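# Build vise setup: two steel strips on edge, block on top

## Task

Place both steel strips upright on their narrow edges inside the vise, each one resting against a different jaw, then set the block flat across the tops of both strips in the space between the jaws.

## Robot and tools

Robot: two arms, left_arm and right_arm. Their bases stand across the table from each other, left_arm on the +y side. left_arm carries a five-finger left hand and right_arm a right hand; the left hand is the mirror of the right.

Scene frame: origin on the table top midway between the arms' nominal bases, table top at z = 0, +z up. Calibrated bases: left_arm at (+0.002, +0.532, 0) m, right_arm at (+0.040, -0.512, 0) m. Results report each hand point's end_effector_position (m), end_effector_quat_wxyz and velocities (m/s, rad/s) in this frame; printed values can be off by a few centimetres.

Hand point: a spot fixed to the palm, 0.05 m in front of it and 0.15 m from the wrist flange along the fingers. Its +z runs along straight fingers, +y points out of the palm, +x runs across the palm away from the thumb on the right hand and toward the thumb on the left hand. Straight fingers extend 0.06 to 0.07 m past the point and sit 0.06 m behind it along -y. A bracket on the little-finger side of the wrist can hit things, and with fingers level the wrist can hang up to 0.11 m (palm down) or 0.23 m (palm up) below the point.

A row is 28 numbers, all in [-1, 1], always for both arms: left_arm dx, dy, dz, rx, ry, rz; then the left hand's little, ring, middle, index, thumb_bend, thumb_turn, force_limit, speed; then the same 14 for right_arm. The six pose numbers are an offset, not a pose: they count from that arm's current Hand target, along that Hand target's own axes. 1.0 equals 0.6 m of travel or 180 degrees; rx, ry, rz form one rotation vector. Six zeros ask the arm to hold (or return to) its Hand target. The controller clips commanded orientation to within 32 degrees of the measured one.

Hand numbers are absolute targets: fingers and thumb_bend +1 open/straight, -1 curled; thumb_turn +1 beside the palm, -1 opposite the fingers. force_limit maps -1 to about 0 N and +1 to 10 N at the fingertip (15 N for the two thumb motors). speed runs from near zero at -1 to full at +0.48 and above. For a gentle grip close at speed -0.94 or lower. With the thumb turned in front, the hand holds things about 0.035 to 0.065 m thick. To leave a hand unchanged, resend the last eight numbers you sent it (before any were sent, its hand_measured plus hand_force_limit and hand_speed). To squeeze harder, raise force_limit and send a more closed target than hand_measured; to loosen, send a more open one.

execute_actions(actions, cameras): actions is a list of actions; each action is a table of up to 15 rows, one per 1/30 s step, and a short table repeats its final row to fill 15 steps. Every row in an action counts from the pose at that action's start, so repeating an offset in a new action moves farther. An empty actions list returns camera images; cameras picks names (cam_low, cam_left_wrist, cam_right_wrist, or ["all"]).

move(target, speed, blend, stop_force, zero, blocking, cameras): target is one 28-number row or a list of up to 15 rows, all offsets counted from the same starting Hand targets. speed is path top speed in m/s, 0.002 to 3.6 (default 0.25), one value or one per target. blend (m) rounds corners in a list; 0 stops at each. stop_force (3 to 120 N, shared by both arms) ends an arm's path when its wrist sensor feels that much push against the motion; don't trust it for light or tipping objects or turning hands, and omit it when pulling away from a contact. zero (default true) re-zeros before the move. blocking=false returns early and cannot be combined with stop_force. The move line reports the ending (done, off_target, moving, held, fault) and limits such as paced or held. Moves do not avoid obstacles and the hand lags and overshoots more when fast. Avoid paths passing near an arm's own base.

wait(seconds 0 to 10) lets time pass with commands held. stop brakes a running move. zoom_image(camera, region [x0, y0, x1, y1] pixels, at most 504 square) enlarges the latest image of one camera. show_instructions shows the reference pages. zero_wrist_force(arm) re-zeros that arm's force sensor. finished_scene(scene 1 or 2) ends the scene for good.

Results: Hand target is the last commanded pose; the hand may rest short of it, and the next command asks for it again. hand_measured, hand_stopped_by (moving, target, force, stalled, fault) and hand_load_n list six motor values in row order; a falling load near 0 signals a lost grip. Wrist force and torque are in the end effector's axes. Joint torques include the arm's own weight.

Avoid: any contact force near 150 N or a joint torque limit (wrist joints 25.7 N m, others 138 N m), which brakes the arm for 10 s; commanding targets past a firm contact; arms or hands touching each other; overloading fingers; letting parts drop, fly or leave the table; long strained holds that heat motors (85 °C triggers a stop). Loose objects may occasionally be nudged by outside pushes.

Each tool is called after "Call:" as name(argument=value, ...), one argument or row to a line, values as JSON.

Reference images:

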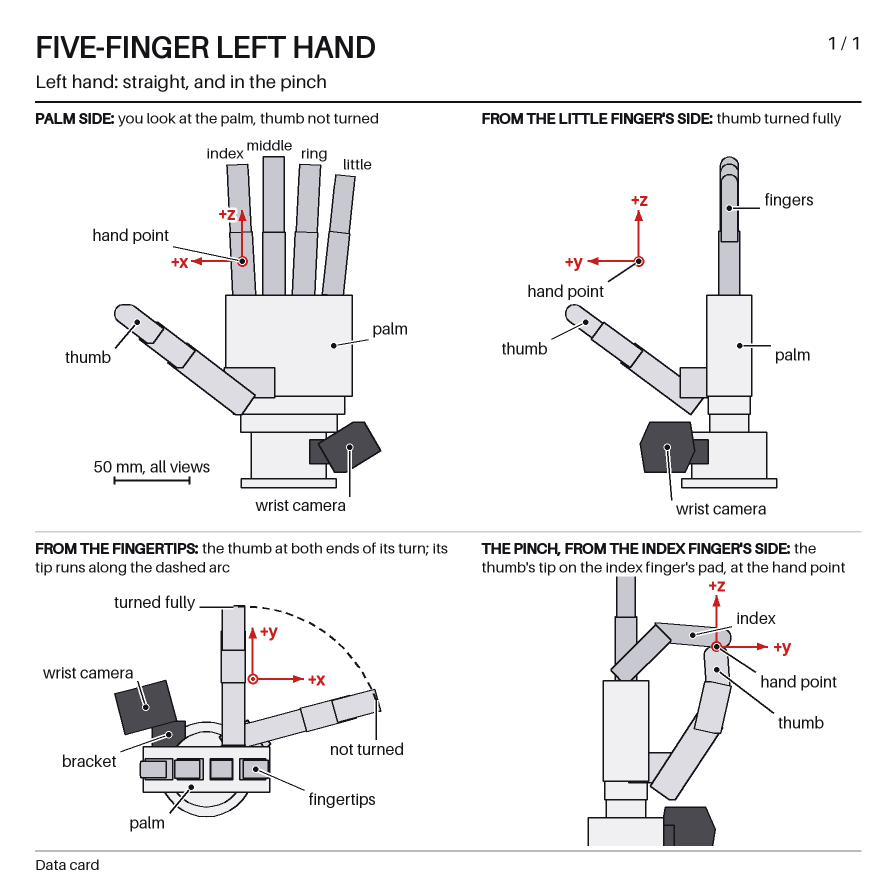

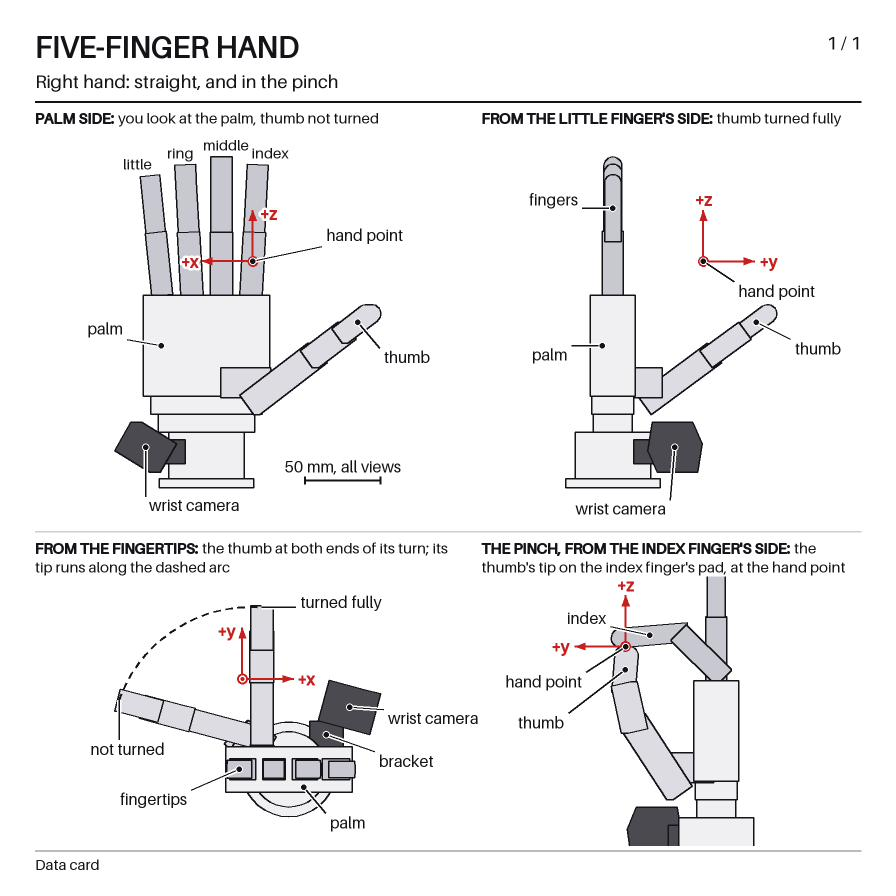

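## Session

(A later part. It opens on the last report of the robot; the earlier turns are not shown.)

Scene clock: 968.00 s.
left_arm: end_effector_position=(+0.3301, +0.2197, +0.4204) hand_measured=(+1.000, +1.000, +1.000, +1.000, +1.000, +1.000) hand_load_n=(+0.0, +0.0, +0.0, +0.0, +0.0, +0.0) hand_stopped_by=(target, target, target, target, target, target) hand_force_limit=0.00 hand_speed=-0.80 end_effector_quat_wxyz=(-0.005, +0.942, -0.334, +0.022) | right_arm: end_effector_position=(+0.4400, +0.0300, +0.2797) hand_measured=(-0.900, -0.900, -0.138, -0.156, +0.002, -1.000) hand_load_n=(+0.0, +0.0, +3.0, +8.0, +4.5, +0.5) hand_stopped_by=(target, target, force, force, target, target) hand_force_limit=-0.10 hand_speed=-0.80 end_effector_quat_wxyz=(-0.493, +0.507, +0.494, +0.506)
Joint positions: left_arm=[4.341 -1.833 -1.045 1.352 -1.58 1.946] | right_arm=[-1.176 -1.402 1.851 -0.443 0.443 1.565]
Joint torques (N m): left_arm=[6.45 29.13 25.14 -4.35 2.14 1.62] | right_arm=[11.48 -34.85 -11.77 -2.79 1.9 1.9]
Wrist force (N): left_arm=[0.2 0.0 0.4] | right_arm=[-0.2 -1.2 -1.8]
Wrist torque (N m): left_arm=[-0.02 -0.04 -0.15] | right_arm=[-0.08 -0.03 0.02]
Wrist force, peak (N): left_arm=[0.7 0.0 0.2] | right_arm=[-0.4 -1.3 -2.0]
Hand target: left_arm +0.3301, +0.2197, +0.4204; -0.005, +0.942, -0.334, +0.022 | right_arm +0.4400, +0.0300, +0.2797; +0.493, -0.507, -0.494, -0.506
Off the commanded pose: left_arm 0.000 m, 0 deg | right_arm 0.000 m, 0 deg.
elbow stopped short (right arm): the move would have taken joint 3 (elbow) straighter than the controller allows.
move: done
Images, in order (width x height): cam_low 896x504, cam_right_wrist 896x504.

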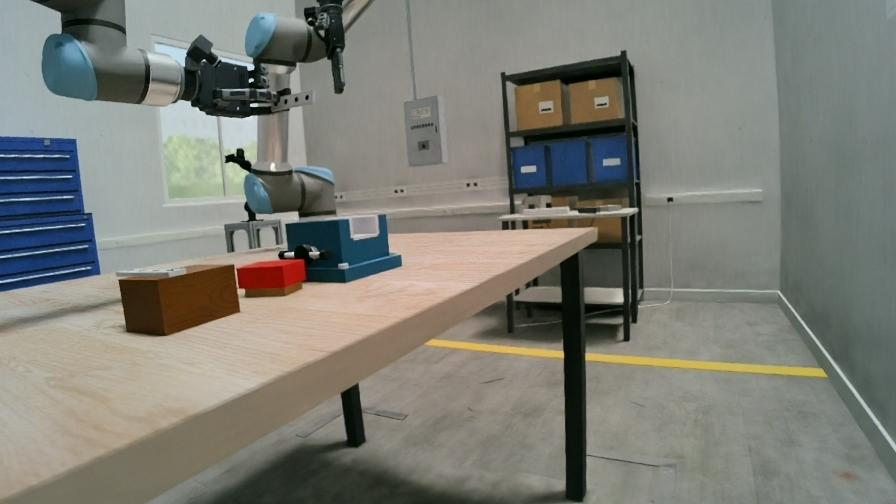

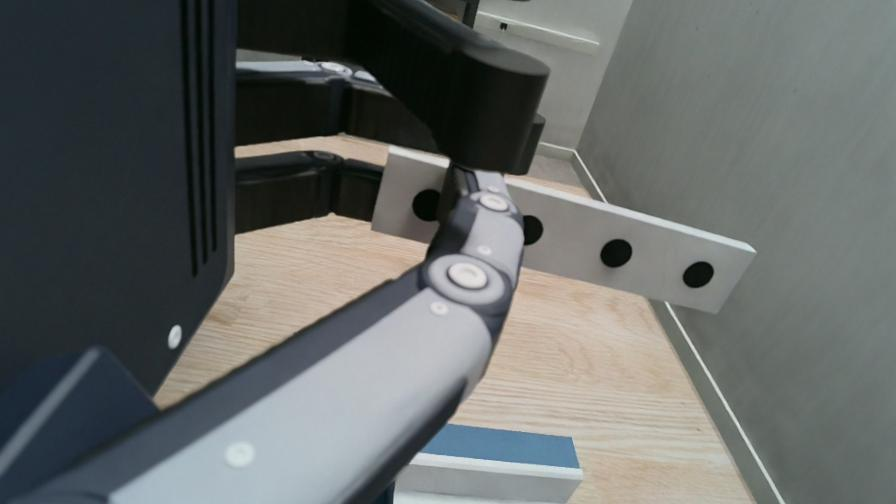

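Call:
move(
  target=[0,0,0,0,0,0,1,1,1,1,1,1,0,-0.8,-0.2417,-0.0033,0.05,0,0,-0.0183,-0.9,-0.9,-0.4,-0.4,0.0,-1,-0.1,-0.8],
  cameras=["cam_right_wrist","cam_low","cam_left_wrist"],
  speed=0.1,
  stop_force=8,
)

Call:
zoom_image(
  camera="cam_right_wrist",
  region=[370, 140, 790, 440],
)

Call:
zoom_image(
  camera="cam_left_wrist",
  region=[310, 120, 570, 320],
)

Scene clock: 985.73 s.
left_arm: end_effector_position=(+0.3301, +0.2197, +0.4204) hand_measured=(+1.000, +1.000, +1.000, +1.000, +1.000, +1.000) hand_load_n=(+0.0, +0.0, +0.0, +0.0, +0.0, +0.0) hand_stopped_by=(target, target, target, target, target, target) hand_force_limit=0.00 hand_speed=-0.80 end_effector_quat_wxyz=(-0.005, +0.942, -0.334, +0.022) | right_arm: end_effector_position=(+0.4386, +0.0597, +0.1346) hand_measured=(-0.900, -0.900, -0.138, -0.156, +0.002, -1.000) hand_load_n=(+0.0, +0.0, +3.5, +8.0, +4.5, +0.5) hand_stopped_by=(target, target, force, force, target, target) hand_force_limit=-0.10 hand_speed=-0.80 end_effector_quat_wxyz=(-0.478, +0.493, +0.508, +0.520)
Joint positions: left_arm=[4.341 -1.833 -1.045 1.352 -1.58 1.946] | right_arm=[-1.112 -1.144 1.964 -0.815 0.508 1.509]
Joint torques (N m): left_arm=[7.57 27.51 24.75 -4.2 1.98 1.59] | right_arm=[11.86 -20.23 -6.47 -2.51 1.86 1.51]
Wrist force (N): left_arm=[0.2 0.1 0.0] | right_arm=[0.0 -0.9 -1.8]
Wrist torque (N m): left_arm=[0.02 -0.07 -0.16] | right_arm=[-0.04 -0.08 0.12]
Wrist force, peak (N): left_arm=[0.6 -0.1 0.5] | right_arm=[-0.1 -1.3 -2.2]
Hand target: left_arm +0.3301, +0.2197, +0.4204; -0.005, +0.942, -0.334, +0.022 | right_arm +0.4386, +0.0597, +0.1346; +0.478, -0.493, -0.508, -0.520
Off the commanded pose: left_arm 0.000 m, 0 deg | right_arm 0.000 m, 0 deg.
move: done

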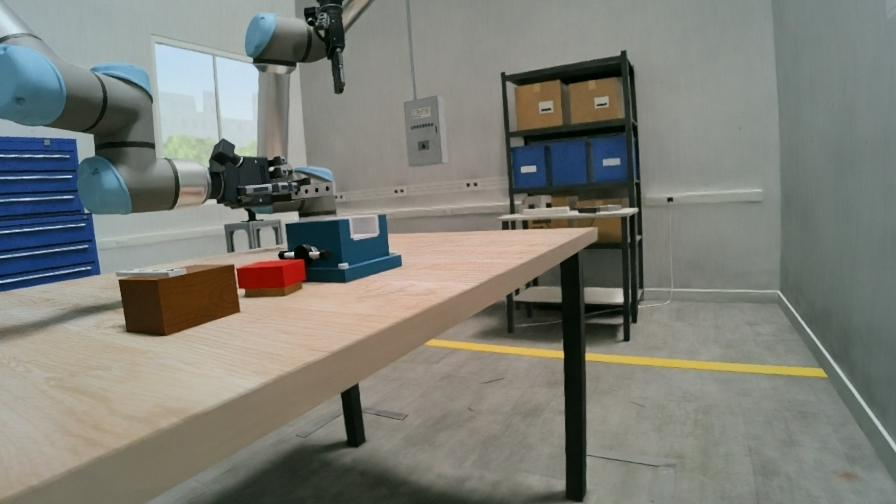

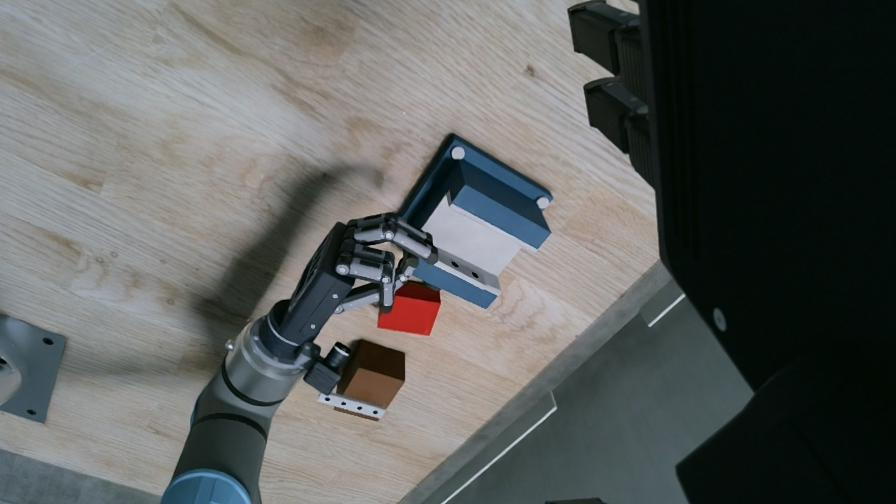

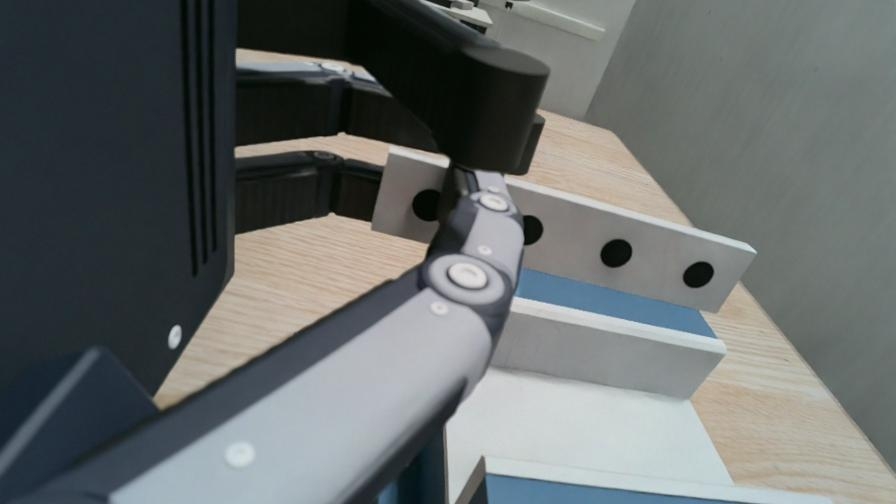

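Scaled by 1.200.

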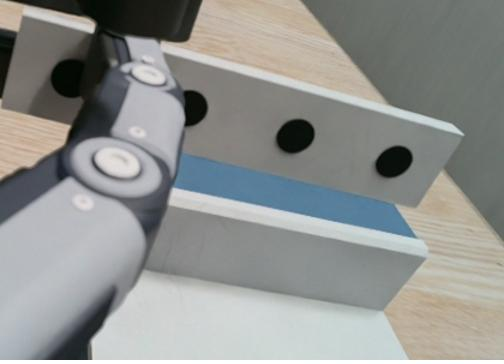

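Scaled by 1.938.

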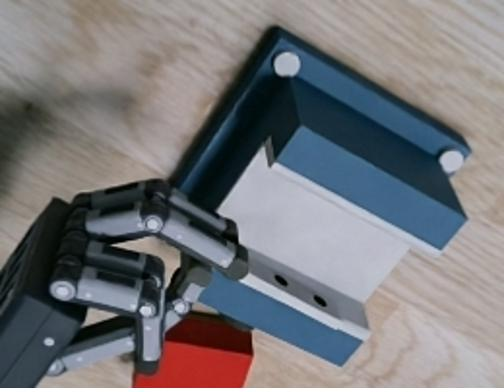

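Call:
move(
  target=[0,0,0,0,0,0,1,1,1,1,1,1,0,-0.8,-0.0572,-0.0098,0.055,0,0,0,-0.9,-0.9,-0.4,-0.4,0.0,-1,-0.1,-0.8],
  cameras=["cam_right_wrist","cam_left_wrist"],
  speed=0.06,
  stop_force=5,
)

Call:
zoom_image(
  camera="cam_right_wrist",
  region=[370, 140, 790, 440],
)

Call:
zoom_image(
  camera="cam_left_wrist",
  region=[360, 140, 560, 320],
)

Scene clock: 1020.13 s.
left_arm: end_effector_position=(+0.3301, +0.2197, +0.4204) hand_measured=(+1.000, +1.000, +1.000, +1.000, +1.000, +1.000) hand_load_n=(+0.0, +0.0, +0.0, +0.0, +0.0, +0.0) hand_stopped_by=(target, target, target, target, target, target) hand_force_limit=0.00 hand_speed=-0.80 end_effector_quat_wxyz=(-0.005, +0.942, -0.334, +0.022) | right_arm: end_effector_position=(+0.4356, +0.0927, +0.0999) hand_measured=(-0.900, -0.900, -0.138, -0.156, +0.002, -1.000) hand_load_n=(+0.0, +0.0, +3.5, +7.5, +4.5, +0.5) hand_stopped_by=(target, target, force, force, target, target) hand_force_limit=-0.10 hand_speed=-0.80 end_effector_quat_wxyz=(-0.478, +0.493, +0.508, +0.520)
Joint positions: left_arm=[4.341 -1.833 -1.045 1.352 -1.58 1.946] | right_arm=[-1.045 -1.04 1.917 -0.872 0.574 1.51]
Joint torques (N m): left_arm=[7.28 27.13 24.35 -4.29 1.84 1.54] | right_arm=[11.55 -22.91 -24.23 -2.49 1.86 1.6]
Wrist force (N): left_arm=[0.1 0.1 0.0] | right_arm=[-0.4 -1.2 -1.8]
Wrist torque (N m): left_arm=[0.03 -0.05 -0.17] | right_arm=[-0.08 -0.02 0.06]
Wrist force, peak (N): left_arm=[0.7 0.1 0.4] | right_arm=[-0.1 -1.2 -2.2]
Hand target: left_arm +0.3301, +0.2197, +0.4204; -0.005, +0.942, -0.334, +0.022 | right_arm +0.4356, +0.0927, +0.0999; +0.478, -0.493, -0.508, -0.520
Off the commanded pose: left_arm 0.000 m, 0 deg | right_arm 0.000 m, 0 deg.
move: done
Images, in order (width x height): cam_left_wrist 896x504, cam_right_wrist 896x504.

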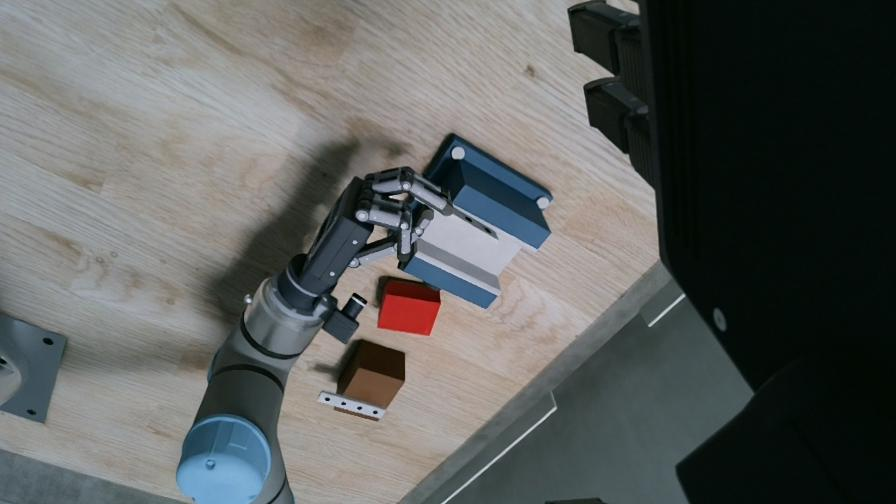

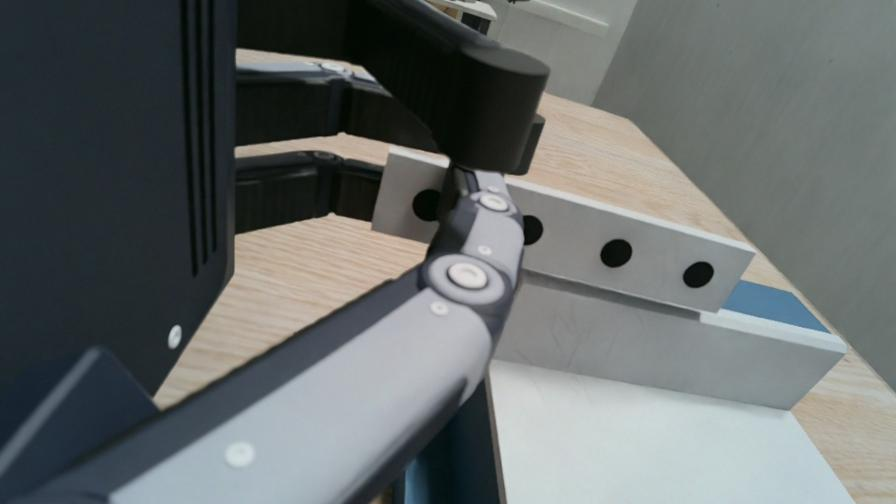

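Scaled by 1.200.

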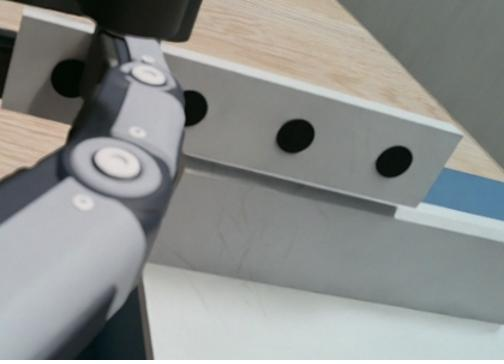

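Scaled by 2.520.

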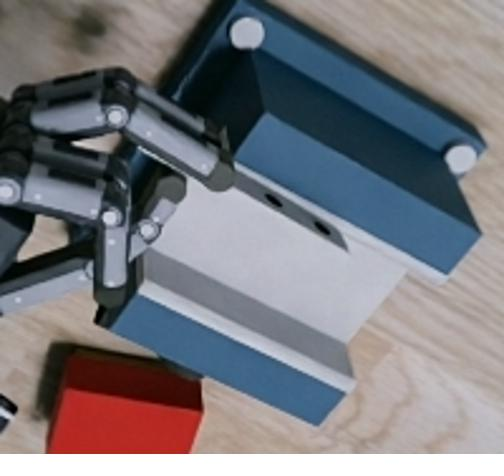

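Call:
zoom_image(
  camera="cam_left_wrist",
  region=[430, 180, 530, 260],
)

Call:
zoom_image(
  camera="cam_right_wrist",
  region=[500, 220, 760, 400],
)

Scaled by 5.040.

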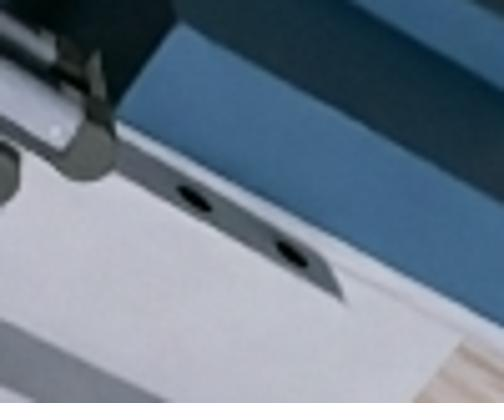

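Scaled by 1.938.

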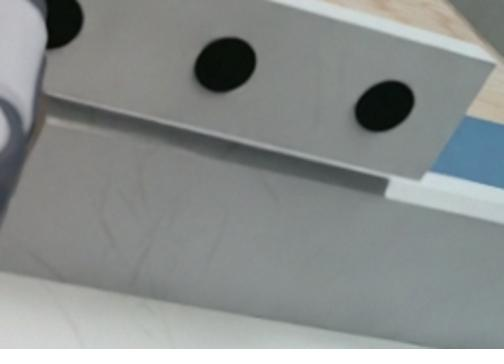

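Call:
move(
  target=[
    [0,0,0,0,0,0,1,1,1,1,1,1,0,-0.8,0,0,-0.0125,0,0,0,-0.9,-0.9,-0.4,-0.4,0.0,-1,-0.1,-0.8],
    [0,0,0,0,0,0,1,1,1,1,1,1,0,-0.8,-0.025,-0.0015,-0.0125,0,0,0,-0.9,-0.9,-0.4,-0.4,0.0,-1,-0.1,-0.8],
  ],
  cameras=["cam_right_wrist","cam_left_wrist"],
  speed=0.03,
  stop_force=3,
)

Call:
zoom_image(
  camera="cam_left_wrist",
  region=[430, 180, 530, 260],
)

Call:
zoom_image(
  camera="cam_right_wrist",
  region=[500, 200, 860, 440],
)

Scene clock: 1066.83 s.
left_arm: end_effector_position=(+0.3301, +0.2197, +0.4204) hand_measured=(+1.000, +1.000, +1.000, +1.000, +1.000, +1.000) hand_load_n=(+0.0, +0.0, +0.0, +0.0, +0.0, +0.0) hand_stopped_by=(target, target, target, target, target, target) hand_force_limit=0.00 hand_speed=-0.80 end_effector_quat_wxyz=(-0.005, +0.942, -0.334, +0.022) | right_arm: end_effector_position=(+0.4353, +0.0851, +0.0849) hand_measured=(-0.900, -0.900, -0.138, -0.156, +0.002, -1.000) hand_load_n=(+0.0, +0.0, +3.0, +8.0, +4.5, +0.0) hand_stopped_by=(target, target, force, force, target, target) hand_force_limit=-0.10 hand_speed=-0.80 end_effector_quat_wxyz=(-0.478, +0.493, +0.508, +0.520)
Joint positions: left_arm=[4.341 -1.833 -1.045 1.352 -1.58 1.946] | right_arm=[-1.059 -1.02 1.94 -0.915 0.561 1.51]
Joint torques (N m): left_arm=[6.85 27.1 24.03 -4.2 1.81 1.37] | right_arm=[-7.55 -23.38 -5.26 -2.61 -1.57 1.51]
Wrist force (N): left_arm=[0.3 -0.1 0.1] | right_arm=[0.0 -0.7 -1.8]
Wrist torque (N m): left_arm=[-0.01 -0.07 -0.15] | right_arm=[-0.01 -0.07 0.10]
Wrist force, peak (N): left_arm=[0.6 0.1 0.4] | right_arm=[-0.1 -0.9 -2.3]
Hand target: left_arm +0.3301, +0.2197, +0.4204; -0.005, +0.942, -0.334, +0.022 | right_arm +0.4353, +0.0851, +0.0849; +0.478, -0.493, -0.508, -0.520
Off the commanded pose: left_arm 0.000 m, 0 deg | right_arm 0.000 m, 0 deg.
move: done
Images, in order (width x height): cam_left_wrist 896x504, cam_right_wrist 896x504.

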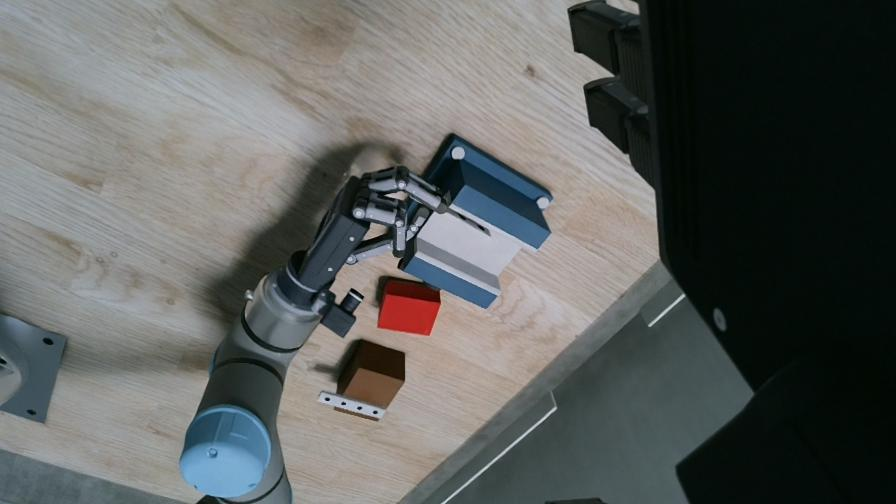

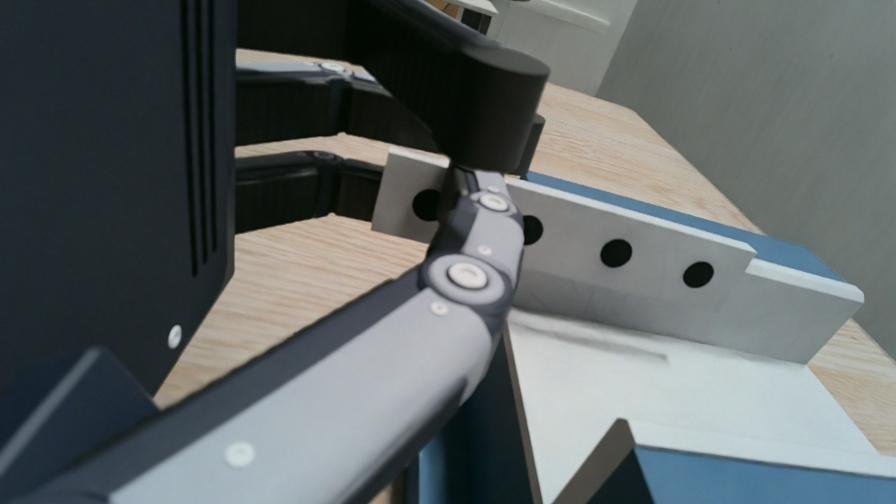

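Scaled by 5.040.

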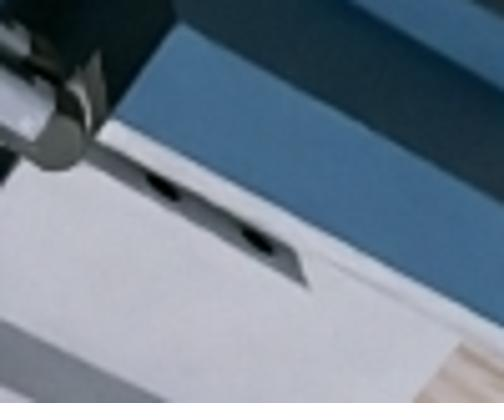

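Scaled by 1.400.

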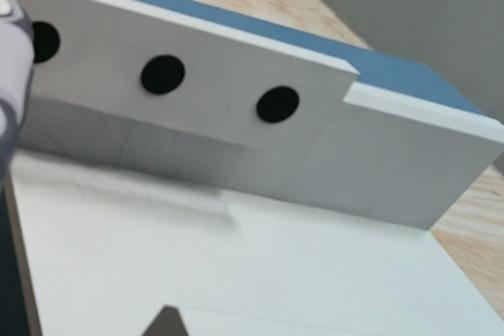

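Call:
move(
  target=[0,0,0,0,0,0,1,1,1,1,1,1,0,-0.8,-0.0367,-0.0022,0,0,0,0,-0.9,-0.9,-0.4,-0.4,0.0,-1,-0.1,-0.8],
  cameras=["cam_right_wrist","cam_left_wrist"],
  speed=0.01,
  stop_force=3,
)

Call:
zoom_image(
  camera="cam_right_wrist",
  region=[500, 200, 860, 440],
)

Call:
zoom_image(
  camera="cam_left_wrist",
  region=[400, 160, 540, 280],
)

Scene clock: 1080.23 s.
left_arm: end_effector_position=(+0.3301, +0.2197, +0.4204) hand_measured=(+1.000, +1.000, +1.000, +1.000, +1.000, +1.000) hand_load_n=(+0.0, +0.0, +0.0, +0.0, +0.0, +0.0) hand_stopped_by=(target, target, target, target, target, target) hand_force_limit=0.00 hand_speed=-0.80 end_effector_quat_wxyz=(-0.005, +0.942, -0.334, +0.022) | right_arm: end_effector_position=(+0.4353, +0.0851, +0.0628) hand_measured=(-0.900, -0.900, -0.138, -0.156, +0.002, -1.000) hand_load_n=(+0.0, +0.0, +3.5, +8.0, +1.5, -2.0) hand_stopped_by=(target, target, force, force, target, target) hand_force_limit=-0.10 hand_speed=-0.80 end_effector_quat_wxyz=(-0.478, +0.493, +0.508, +0.520)
Joint positions: left_arm=[4.341 -1.833 -1.045 1.352 -1.58 1.946] | right_arm=[-1.059 -0.975 1.946 -0.966 0.561 1.51]
Joint torques (N m): left_arm=[6.38 25.37 23.99 -4.09 1.88 1.29] | right_arm=[-10.08 -22.36 -3.33 -2.24 -1.75 1.29]
Wrist force (N): left_arm=[0.4 0.0 0.2] | right_arm=[2.5 -2.0 -2.0]
Wrist torque (N m): left_arm=[-0.02 -0.08 -0.14] | right_arm=[-0.04 -0.02 0.03]
Wrist force, peak (N): left_arm=[0.6 0.1 0.3] | right_arm=[2.7 -2.2 -2.2]
Hand target: left_arm +0.3301, +0.2197, +0.4204; -0.005, +0.942, -0.334, +0.022 | right_arm +0.4353, +0.0851, +0.0628; +0.478, -0.493, -0.508, -0.520
Off the commanded pose: left_arm 0.000 m, 0 deg | right_arm 0.000 m, 0 deg.
move: done
Images, in order (width x height): cam_left_wrist 896x504, cam_right_wrist 896x504.

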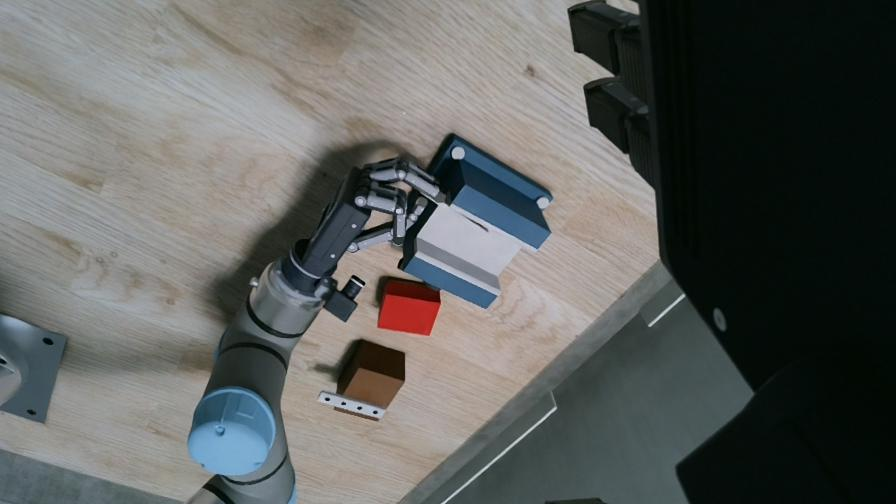

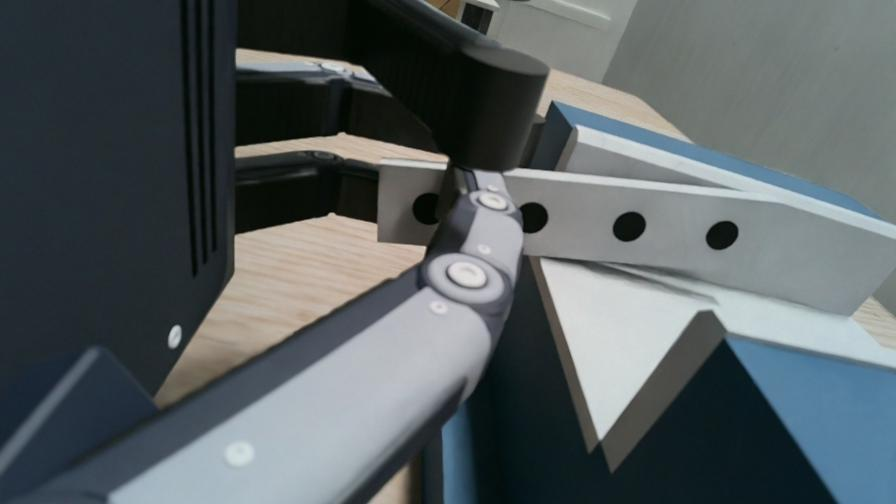

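Scaled by 1.400.

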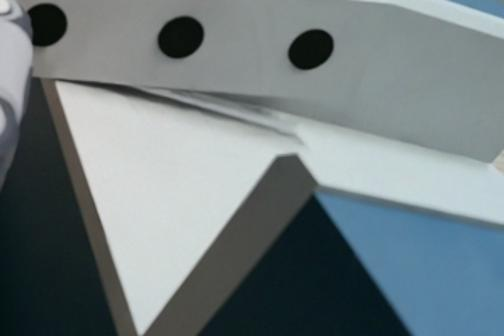

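Scaled by 3.600.

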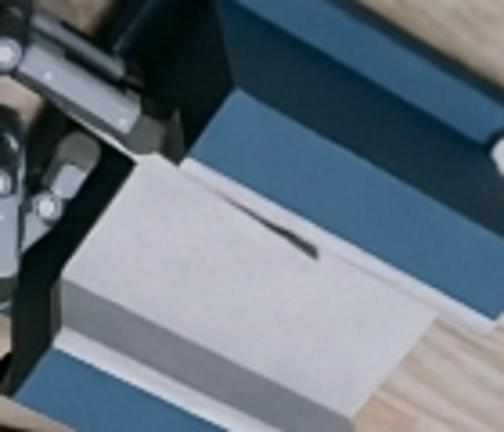

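Call:
move(
  target=[0,0,0,0,0,0,1,1,1,1,1,1,0,-0.8,0.006,-0.0003,0,0,0,0.06,-0.9,-0.9,-0.4,-0.4,0.0,-1,-0.1,-0.8],
  cameras=["cam_right_wrist","cam_left_wrist"],
  speed=0.03,
)

Call:
zoom_image(
  camera="cam_right_wrist",
  region=[500, 200, 860, 440],
)

Call:
zoom_image(
  camera="cam_left_wrist",
  region=[400, 160, 540, 280],
)

Scene clock: 1114.27 s.
left_arm: end_effector_position=(+0.3301, +0.2197, +0.4204) hand_measured=(+1.000, +1.000, +1.000, +1.000, +1.000, +1.000) hand_load_n=(+0.0, +0.0, +0.0, +0.0, +0.0, +0.0) hand_stopped_by=(target, target, target, target, target, target) hand_force_limit=0.00 hand_speed=-0.80 end_effector_quat_wxyz=(-0.005, +0.942, -0.334, +0.022) | right_arm: end_effector_position=(+0.4349, +0.0851, +0.0664) hand_measured=(-0.900, -0.900, -0.138, -0.156, +0.002, -1.000) hand_load_n=(+0.0, -0.5, +3.5, +8.0, +1.5, -1.5) hand_stopped_by=(target, target, force, force, target, target) hand_force_limit=-0.10 hand_speed=-0.80 end_effector_quat_wxyz=(-0.525, +0.539, +0.460, +0.472)
Joint positions: left_arm=[4.341 -1.833 -1.045 1.352 -1.58 1.946] | right_arm=[-1.065 -0.999 1.931 -0.926 0.554 1.698]
Joint torques (N m): left_arm=[5.91 23.67 23.7 -4.2 1.78 1.13] | right_arm=[-8.94 -43.82 -23.22 0.45 -2.12 1.41]
Wrist force (N): left_arm=[0.3 0.1 0.2] | right_arm=[1.1 -0.4 -1.8]
Wrist torque (N m): left_arm=[0.01 -0.07 -0.15] | right_arm=[-0.02 -0.05 0.03]
Wrist force, peak (N): left_arm=[0.4 -0.2 0.5] | right_arm=[2.6 -2.3 -2.3]
Hand target: left_arm +0.3301, +0.2197, +0.4204; -0.005, +0.942, -0.334, +0.022 | right_arm +0.4349, +0.0851, +0.0664; +0.525, -0.539, -0.460, -0.472
Off the commanded pose: left_arm 0.000 m, 0 deg | right_arm 0.000 m, 0 deg.
move: done
Images, in order (width x height): cam_left_wrist 896x504, cam_right_wrist 896x504.

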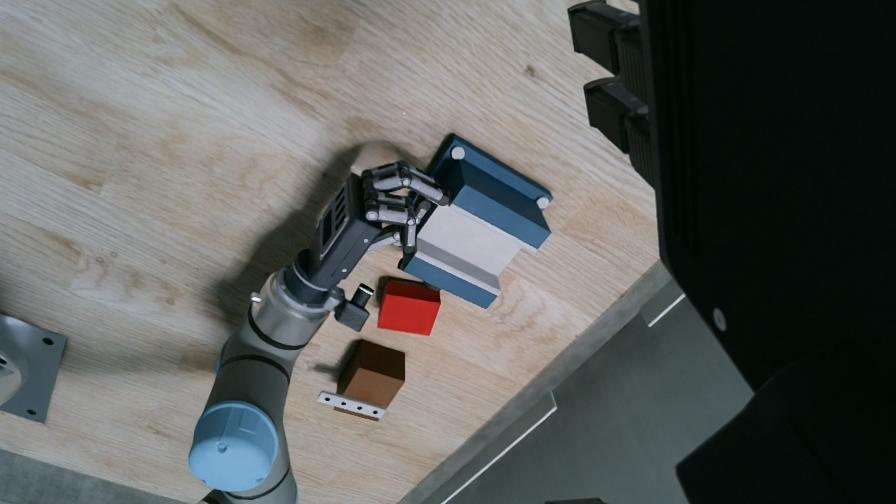

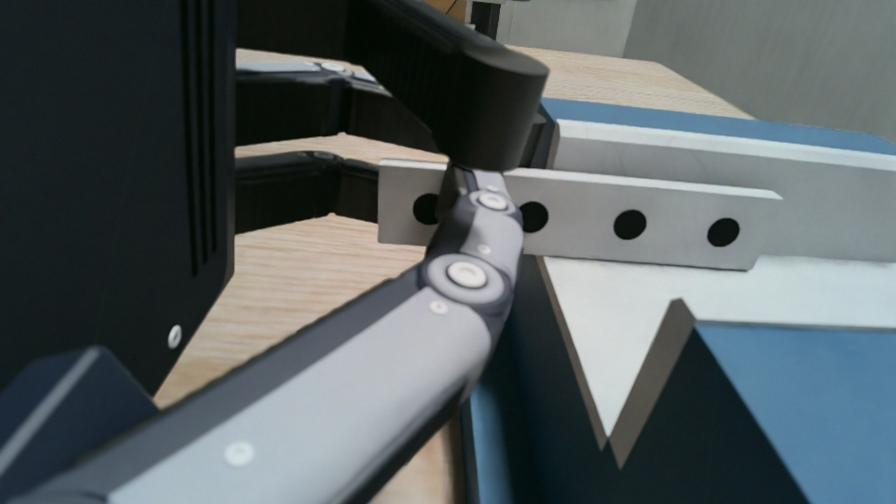

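Scaled by 1.400.

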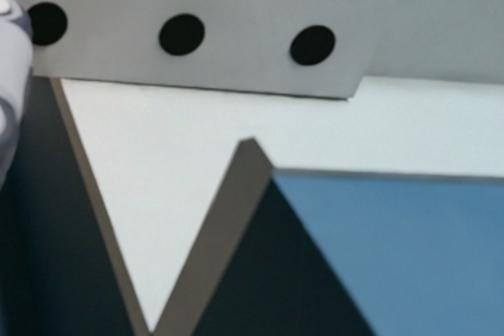

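Scaled by 3.600.

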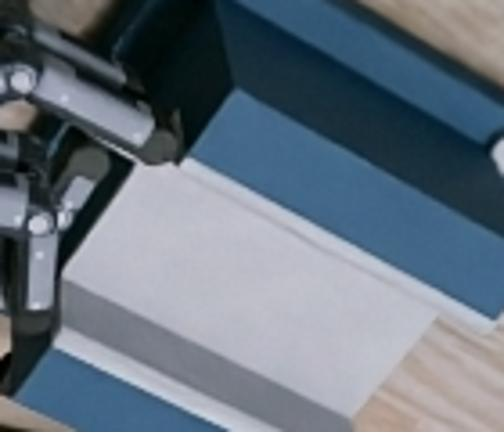

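Call:
move(
  target=[0,0,0,0,0,0,1,1,1,1,1,1,0,-0.8,0,0,0.02,0,0,0,-0.9,-0.9,-0.4,-0.4,0.0,-1,-0.1,-0.8],
  cameras=["cam_right_wrist","cam_left_wrist"],
  speed=0.01,
  stop_force=3,
)

Call:
zoom_image(
  camera="cam_right_wrist",
  region=[500, 100, 896, 330],
)

Scene clock: 1119.30 s.
left_arm: end_effector_position=(+0.3301, +0.2197, +0.4204) hand_measured=(+1.000, +1.000, +1.000, +1.000, +1.000, +1.000) hand_load_n=(+0.0, +0.0, +0.0, +0.0, +0.0, +0.0) hand_stopped_by=(target, target, target, target, target, target) hand_force_limit=0.00 hand_speed=-0.80 end_effector_quat_wxyz=(-0.005, +0.942, -0.334, +0.022) | right_arm: end_effector_position=(+0.4350, +0.0871, +0.0665) hand_measured=(-0.900, -0.900, -0.138, -0.156, +0.002, -1.000) hand_load_n=(+0.0, +0.0, +2.0, +7.5, +1.5, -2.0) hand_stopped_by=(target, target, force, force, target, target) hand_force_limit=-0.10 hand_speed=-0.80 end_effector_quat_wxyz=(-0.525, +0.539, +0.460, +0.472)
Joint positions: left_arm=[4.341 -1.833 -1.045 1.352 -1.58 1.946] | right_arm=[-1.062 -0.997 1.926 -0.924 0.558 1.698]
Joint torques (N m): left_arm=[6.26 23.76 22.76 -4.18 1.54 1.15] | right_arm=[-7.69 -43.5 -4.61 -2.21 -2.27 0.98]
Wrist force (N): left_arm=[0.5 0.2 0.3] | right_arm=[1.3 -0.1 -3.9]
Wrist torque (N m): left_arm=[0.02 -0.09 -0.15] | right_arm=[-0.08 0.01 0.01]
Wrist force, peak (N): left_arm=[0.5 0.0 0.5] | right_arm=[1.7 -1.9 -8.1]
Hand target: left_arm +0.3301, +0.2197, +0.4204; -0.005, +0.942, -0.334, +0.022 | right_arm +0.4350, +0.0871, +0.0665; +0.525, -0.539, -0.460, -0.472 (not the last commanded pose)
Off the commanded pose: left_arm 0.000 m, 0 deg | right_arm 0.010 m, 0 deg.
move: contact (right_arm)
Images, in order (width x height): cam_left_wrist 896x504, cam_right_wrist 896x504.

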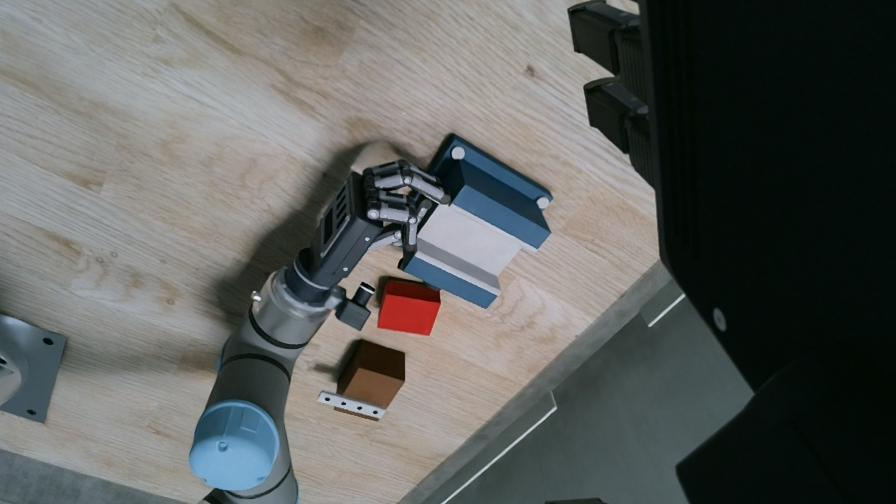

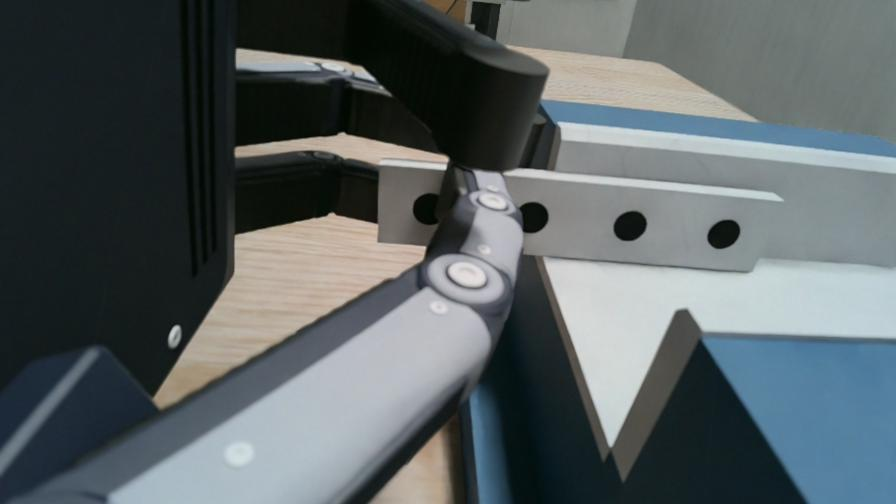

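Scaled by 1.273.

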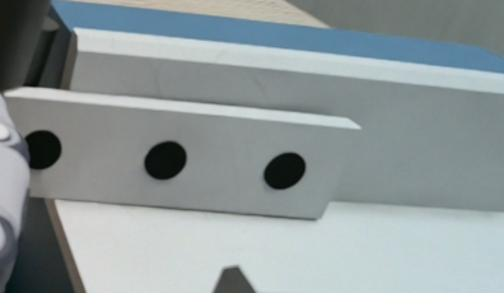

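Call:
move(
  target=[
    [0,0,0,0,0,0,1,1,1,1,1,1,0,-0.8,0,0,-0.0033,0,0,0,-0.9,-0.9,-0.4,-0.4,0.0,-1,-0.1,-0.8],
    [0,0,0,0,0,0,1,1,1,1,1,1,0,-0.8,-0.0013,-0.01,-0.0033,0,0,0,-0.9,-0.9,-0.4,-0.4,0.0,-1,-0.1,-0.8],
  ],
  cameras=[],
  speed=0.02,
)

Call:
move(
  target=[0,0,0,0,0,0,1,1,1,1,1,1,0,-0.8,0,0,0.02,0,0,0,-0.9,-0.9,-0.4,-0.4,0.0,-1,-0.1,-0.8],
  cameras=["cam_right_wrist","cam_left_wrist"],
  speed=0.008,
  stop_force=3,
)

Call:
zoom_image(
  camera="cam_right_wrist",
  region=[500, 100, 896, 330],
)

Call:
zoom_image(
  camera="cam_left_wrist",
  region=[400, 160, 540, 280],
)

Scene clock: 1132.10 s.
left_arm: end_effector_position=(+0.3301, +0.2197, +0.4204) hand_measured=(+1.000, +1.000, +1.000, +1.000, +1.000, +1.000) hand_load_n=(+0.0, +0.0, +0.0, +0.0, +0.0, +0.0) hand_stopped_by=(target, target, target, target, target, target) hand_force_limit=0.00 hand_speed=-0.80 end_effector_quat_wxyz=(-0.005, +0.942, -0.334, +0.022) | right_arm: end_effector_position=(+0.4290, +0.0853, +0.0665) hand_measured=(-0.900, -0.900, -0.138, -0.156, +0.002, -1.000) hand_load_n=(+0.0, +0.0, +3.5, +8.0, +1.5, -1.5) hand_stopped_by=(target, target, force, force, target, target) hand_force_limit=-0.10 hand_speed=-0.80 end_effector_quat_wxyz=(-0.525, +0.539, +0.460, +0.472)
Joint positions: left_arm=[4.341 -1.833 -1.045 1.352 -1.58 1.946] | right_arm=[-1.059 -1.006 1.943 -0.932 0.561 1.698]
Joint torques (N m): left_arm=[7.25 24.09 22.52 -4.13 1.63 1.05] | right_arm=[12.63 -43.97 -4.86 -2.07 1.86 0.27]
Wrist force (N): left_arm=[0.2 0.2 0.1] | right_arm=[0.3 -0.4 -1.7]
Wrist torque (N m): left_arm=[0.03 -0.06 -0.16] | right_arm=[-0.02 -0.03 0.04]
Wrist force, peak (N): left_arm=[0.5 0.1 0.5] | right_arm=[1.5 0.1 -4.3]
Hand target: left_arm +0.3301, +0.2197, +0.4204; -0.005, +0.942, -0.334, +0.022 | right_arm +0.4289, +0.0853, +0.0665; +0.525, -0.539, -0.460, -0.472
Off the commanded pose: left_arm 0.000 m, 0 deg | right_arm 0.000 m, 0 deg.
move: done
No camera images: "cameras" was empty.

Scene clock: 1133.47 s.
left_arm: end_effector_position=(+0.3301, +0.2197, +0.4204) hand_measured=(+1.000, +1.000, +1.000, +1.000, +1.000, +1.000) hand_load_n=(+0.0, +0.0, +0.0, +0.0, +0.0, +0.0) hand_stopped_by=(target, target, target, target, target, target) hand_force_limit=0.00 hand_speed=-0.80 end_effector_quat_wxyz=(-0.005, +0.942, -0.334, +0.022) | right_arm: end_effector_position=(+0.4289, +0.0873, +0.0665) hand_measured=(-0.900, -0.900, -0.138, -0.156, +0.002, -1.000) hand_load_n=(+0.0, +0.0, +1.5, +7.0, +2.0, -1.5) hand_stopped_by=(target, target, force, force, target, target) hand_force_limit=-0.10 hand_speed=-0.80 end_effector_quat_wxyz=(-0.525, +0.539, +0.460, +0.472)
Joint positions: left_arm=[4.341 -1.833 -1.045 1.352 -1.58 1.946] | right_arm=[-1.055 -1.003 1.938 -0.93 0.565 1.698]
Joint torques (N m): left_arm=[6.72 23.85 22.16 -4.14 1.61 0.93] | right_arm=[-7.96 -44.1 -4.85 -2.48 -2.27 0.64]
Wrist force (N): left_arm=[0.5 -0.2 0.2] | right_arm=[1.5 -0.6 -5.1]
Wrist torque (N m): left_arm=[-0.04 -0.10 -0.13] | right_arm=[-0.09 0.03 0.00]
Wrist force, peak (N): left_arm=[0.4 0.2 0.6] | right_arm=[0.9 -2.1 -7.2]
Hand target: left_arm +0.3301, +0.2197, +0.4204; -0.005, +0.942, -0.334, +0.022 | right_arm +0.4289, +0.0873, +0.0665; +0.525, -0.539, -0.460, -0.472 (not the last commanded pose)
Off the commanded pose: left_arm 0.000 m, 0 deg | right_arm 0.010 m, 0 deg.
move: contact (right_arm)
Images, in order (width x height): cam_left_wrist 896x504, cam_right_wrist 896x504.

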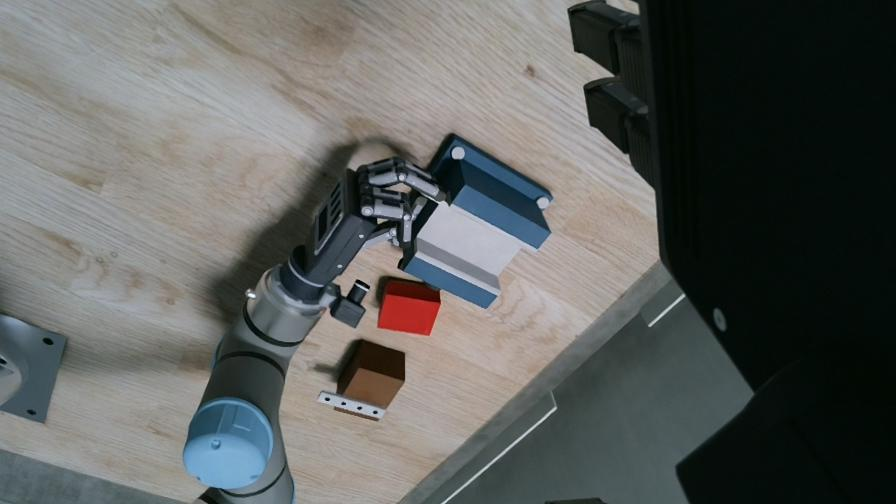

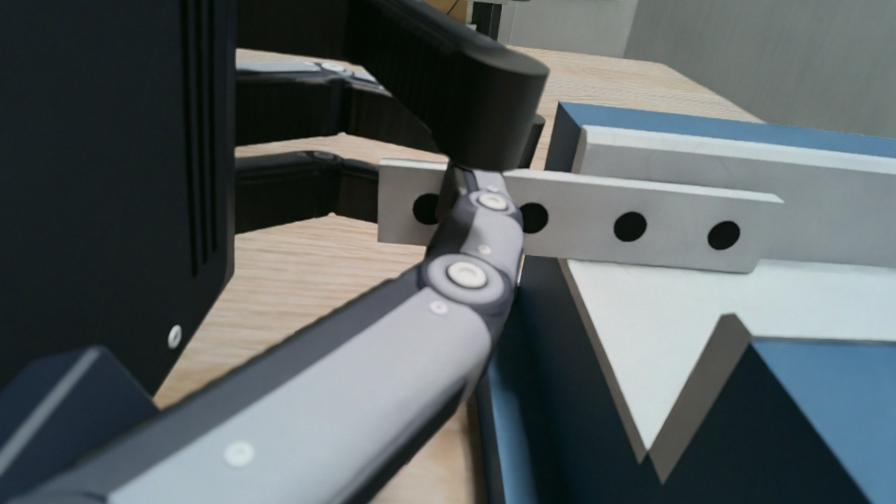

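Scaled by 1.273.

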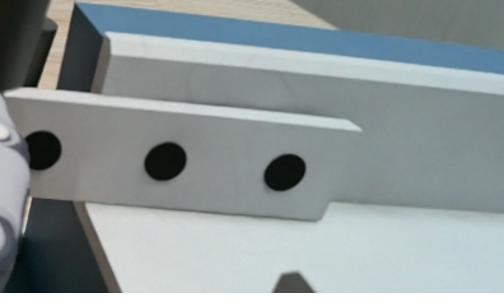

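Scaled by 3.600.

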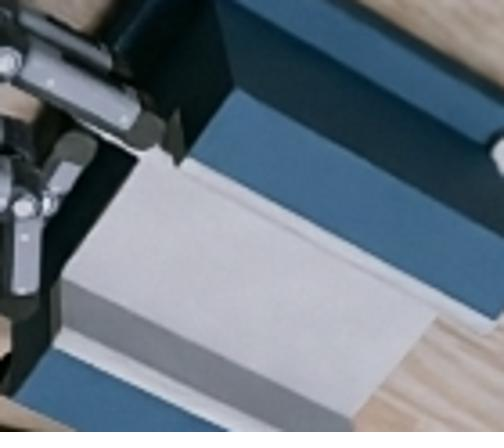

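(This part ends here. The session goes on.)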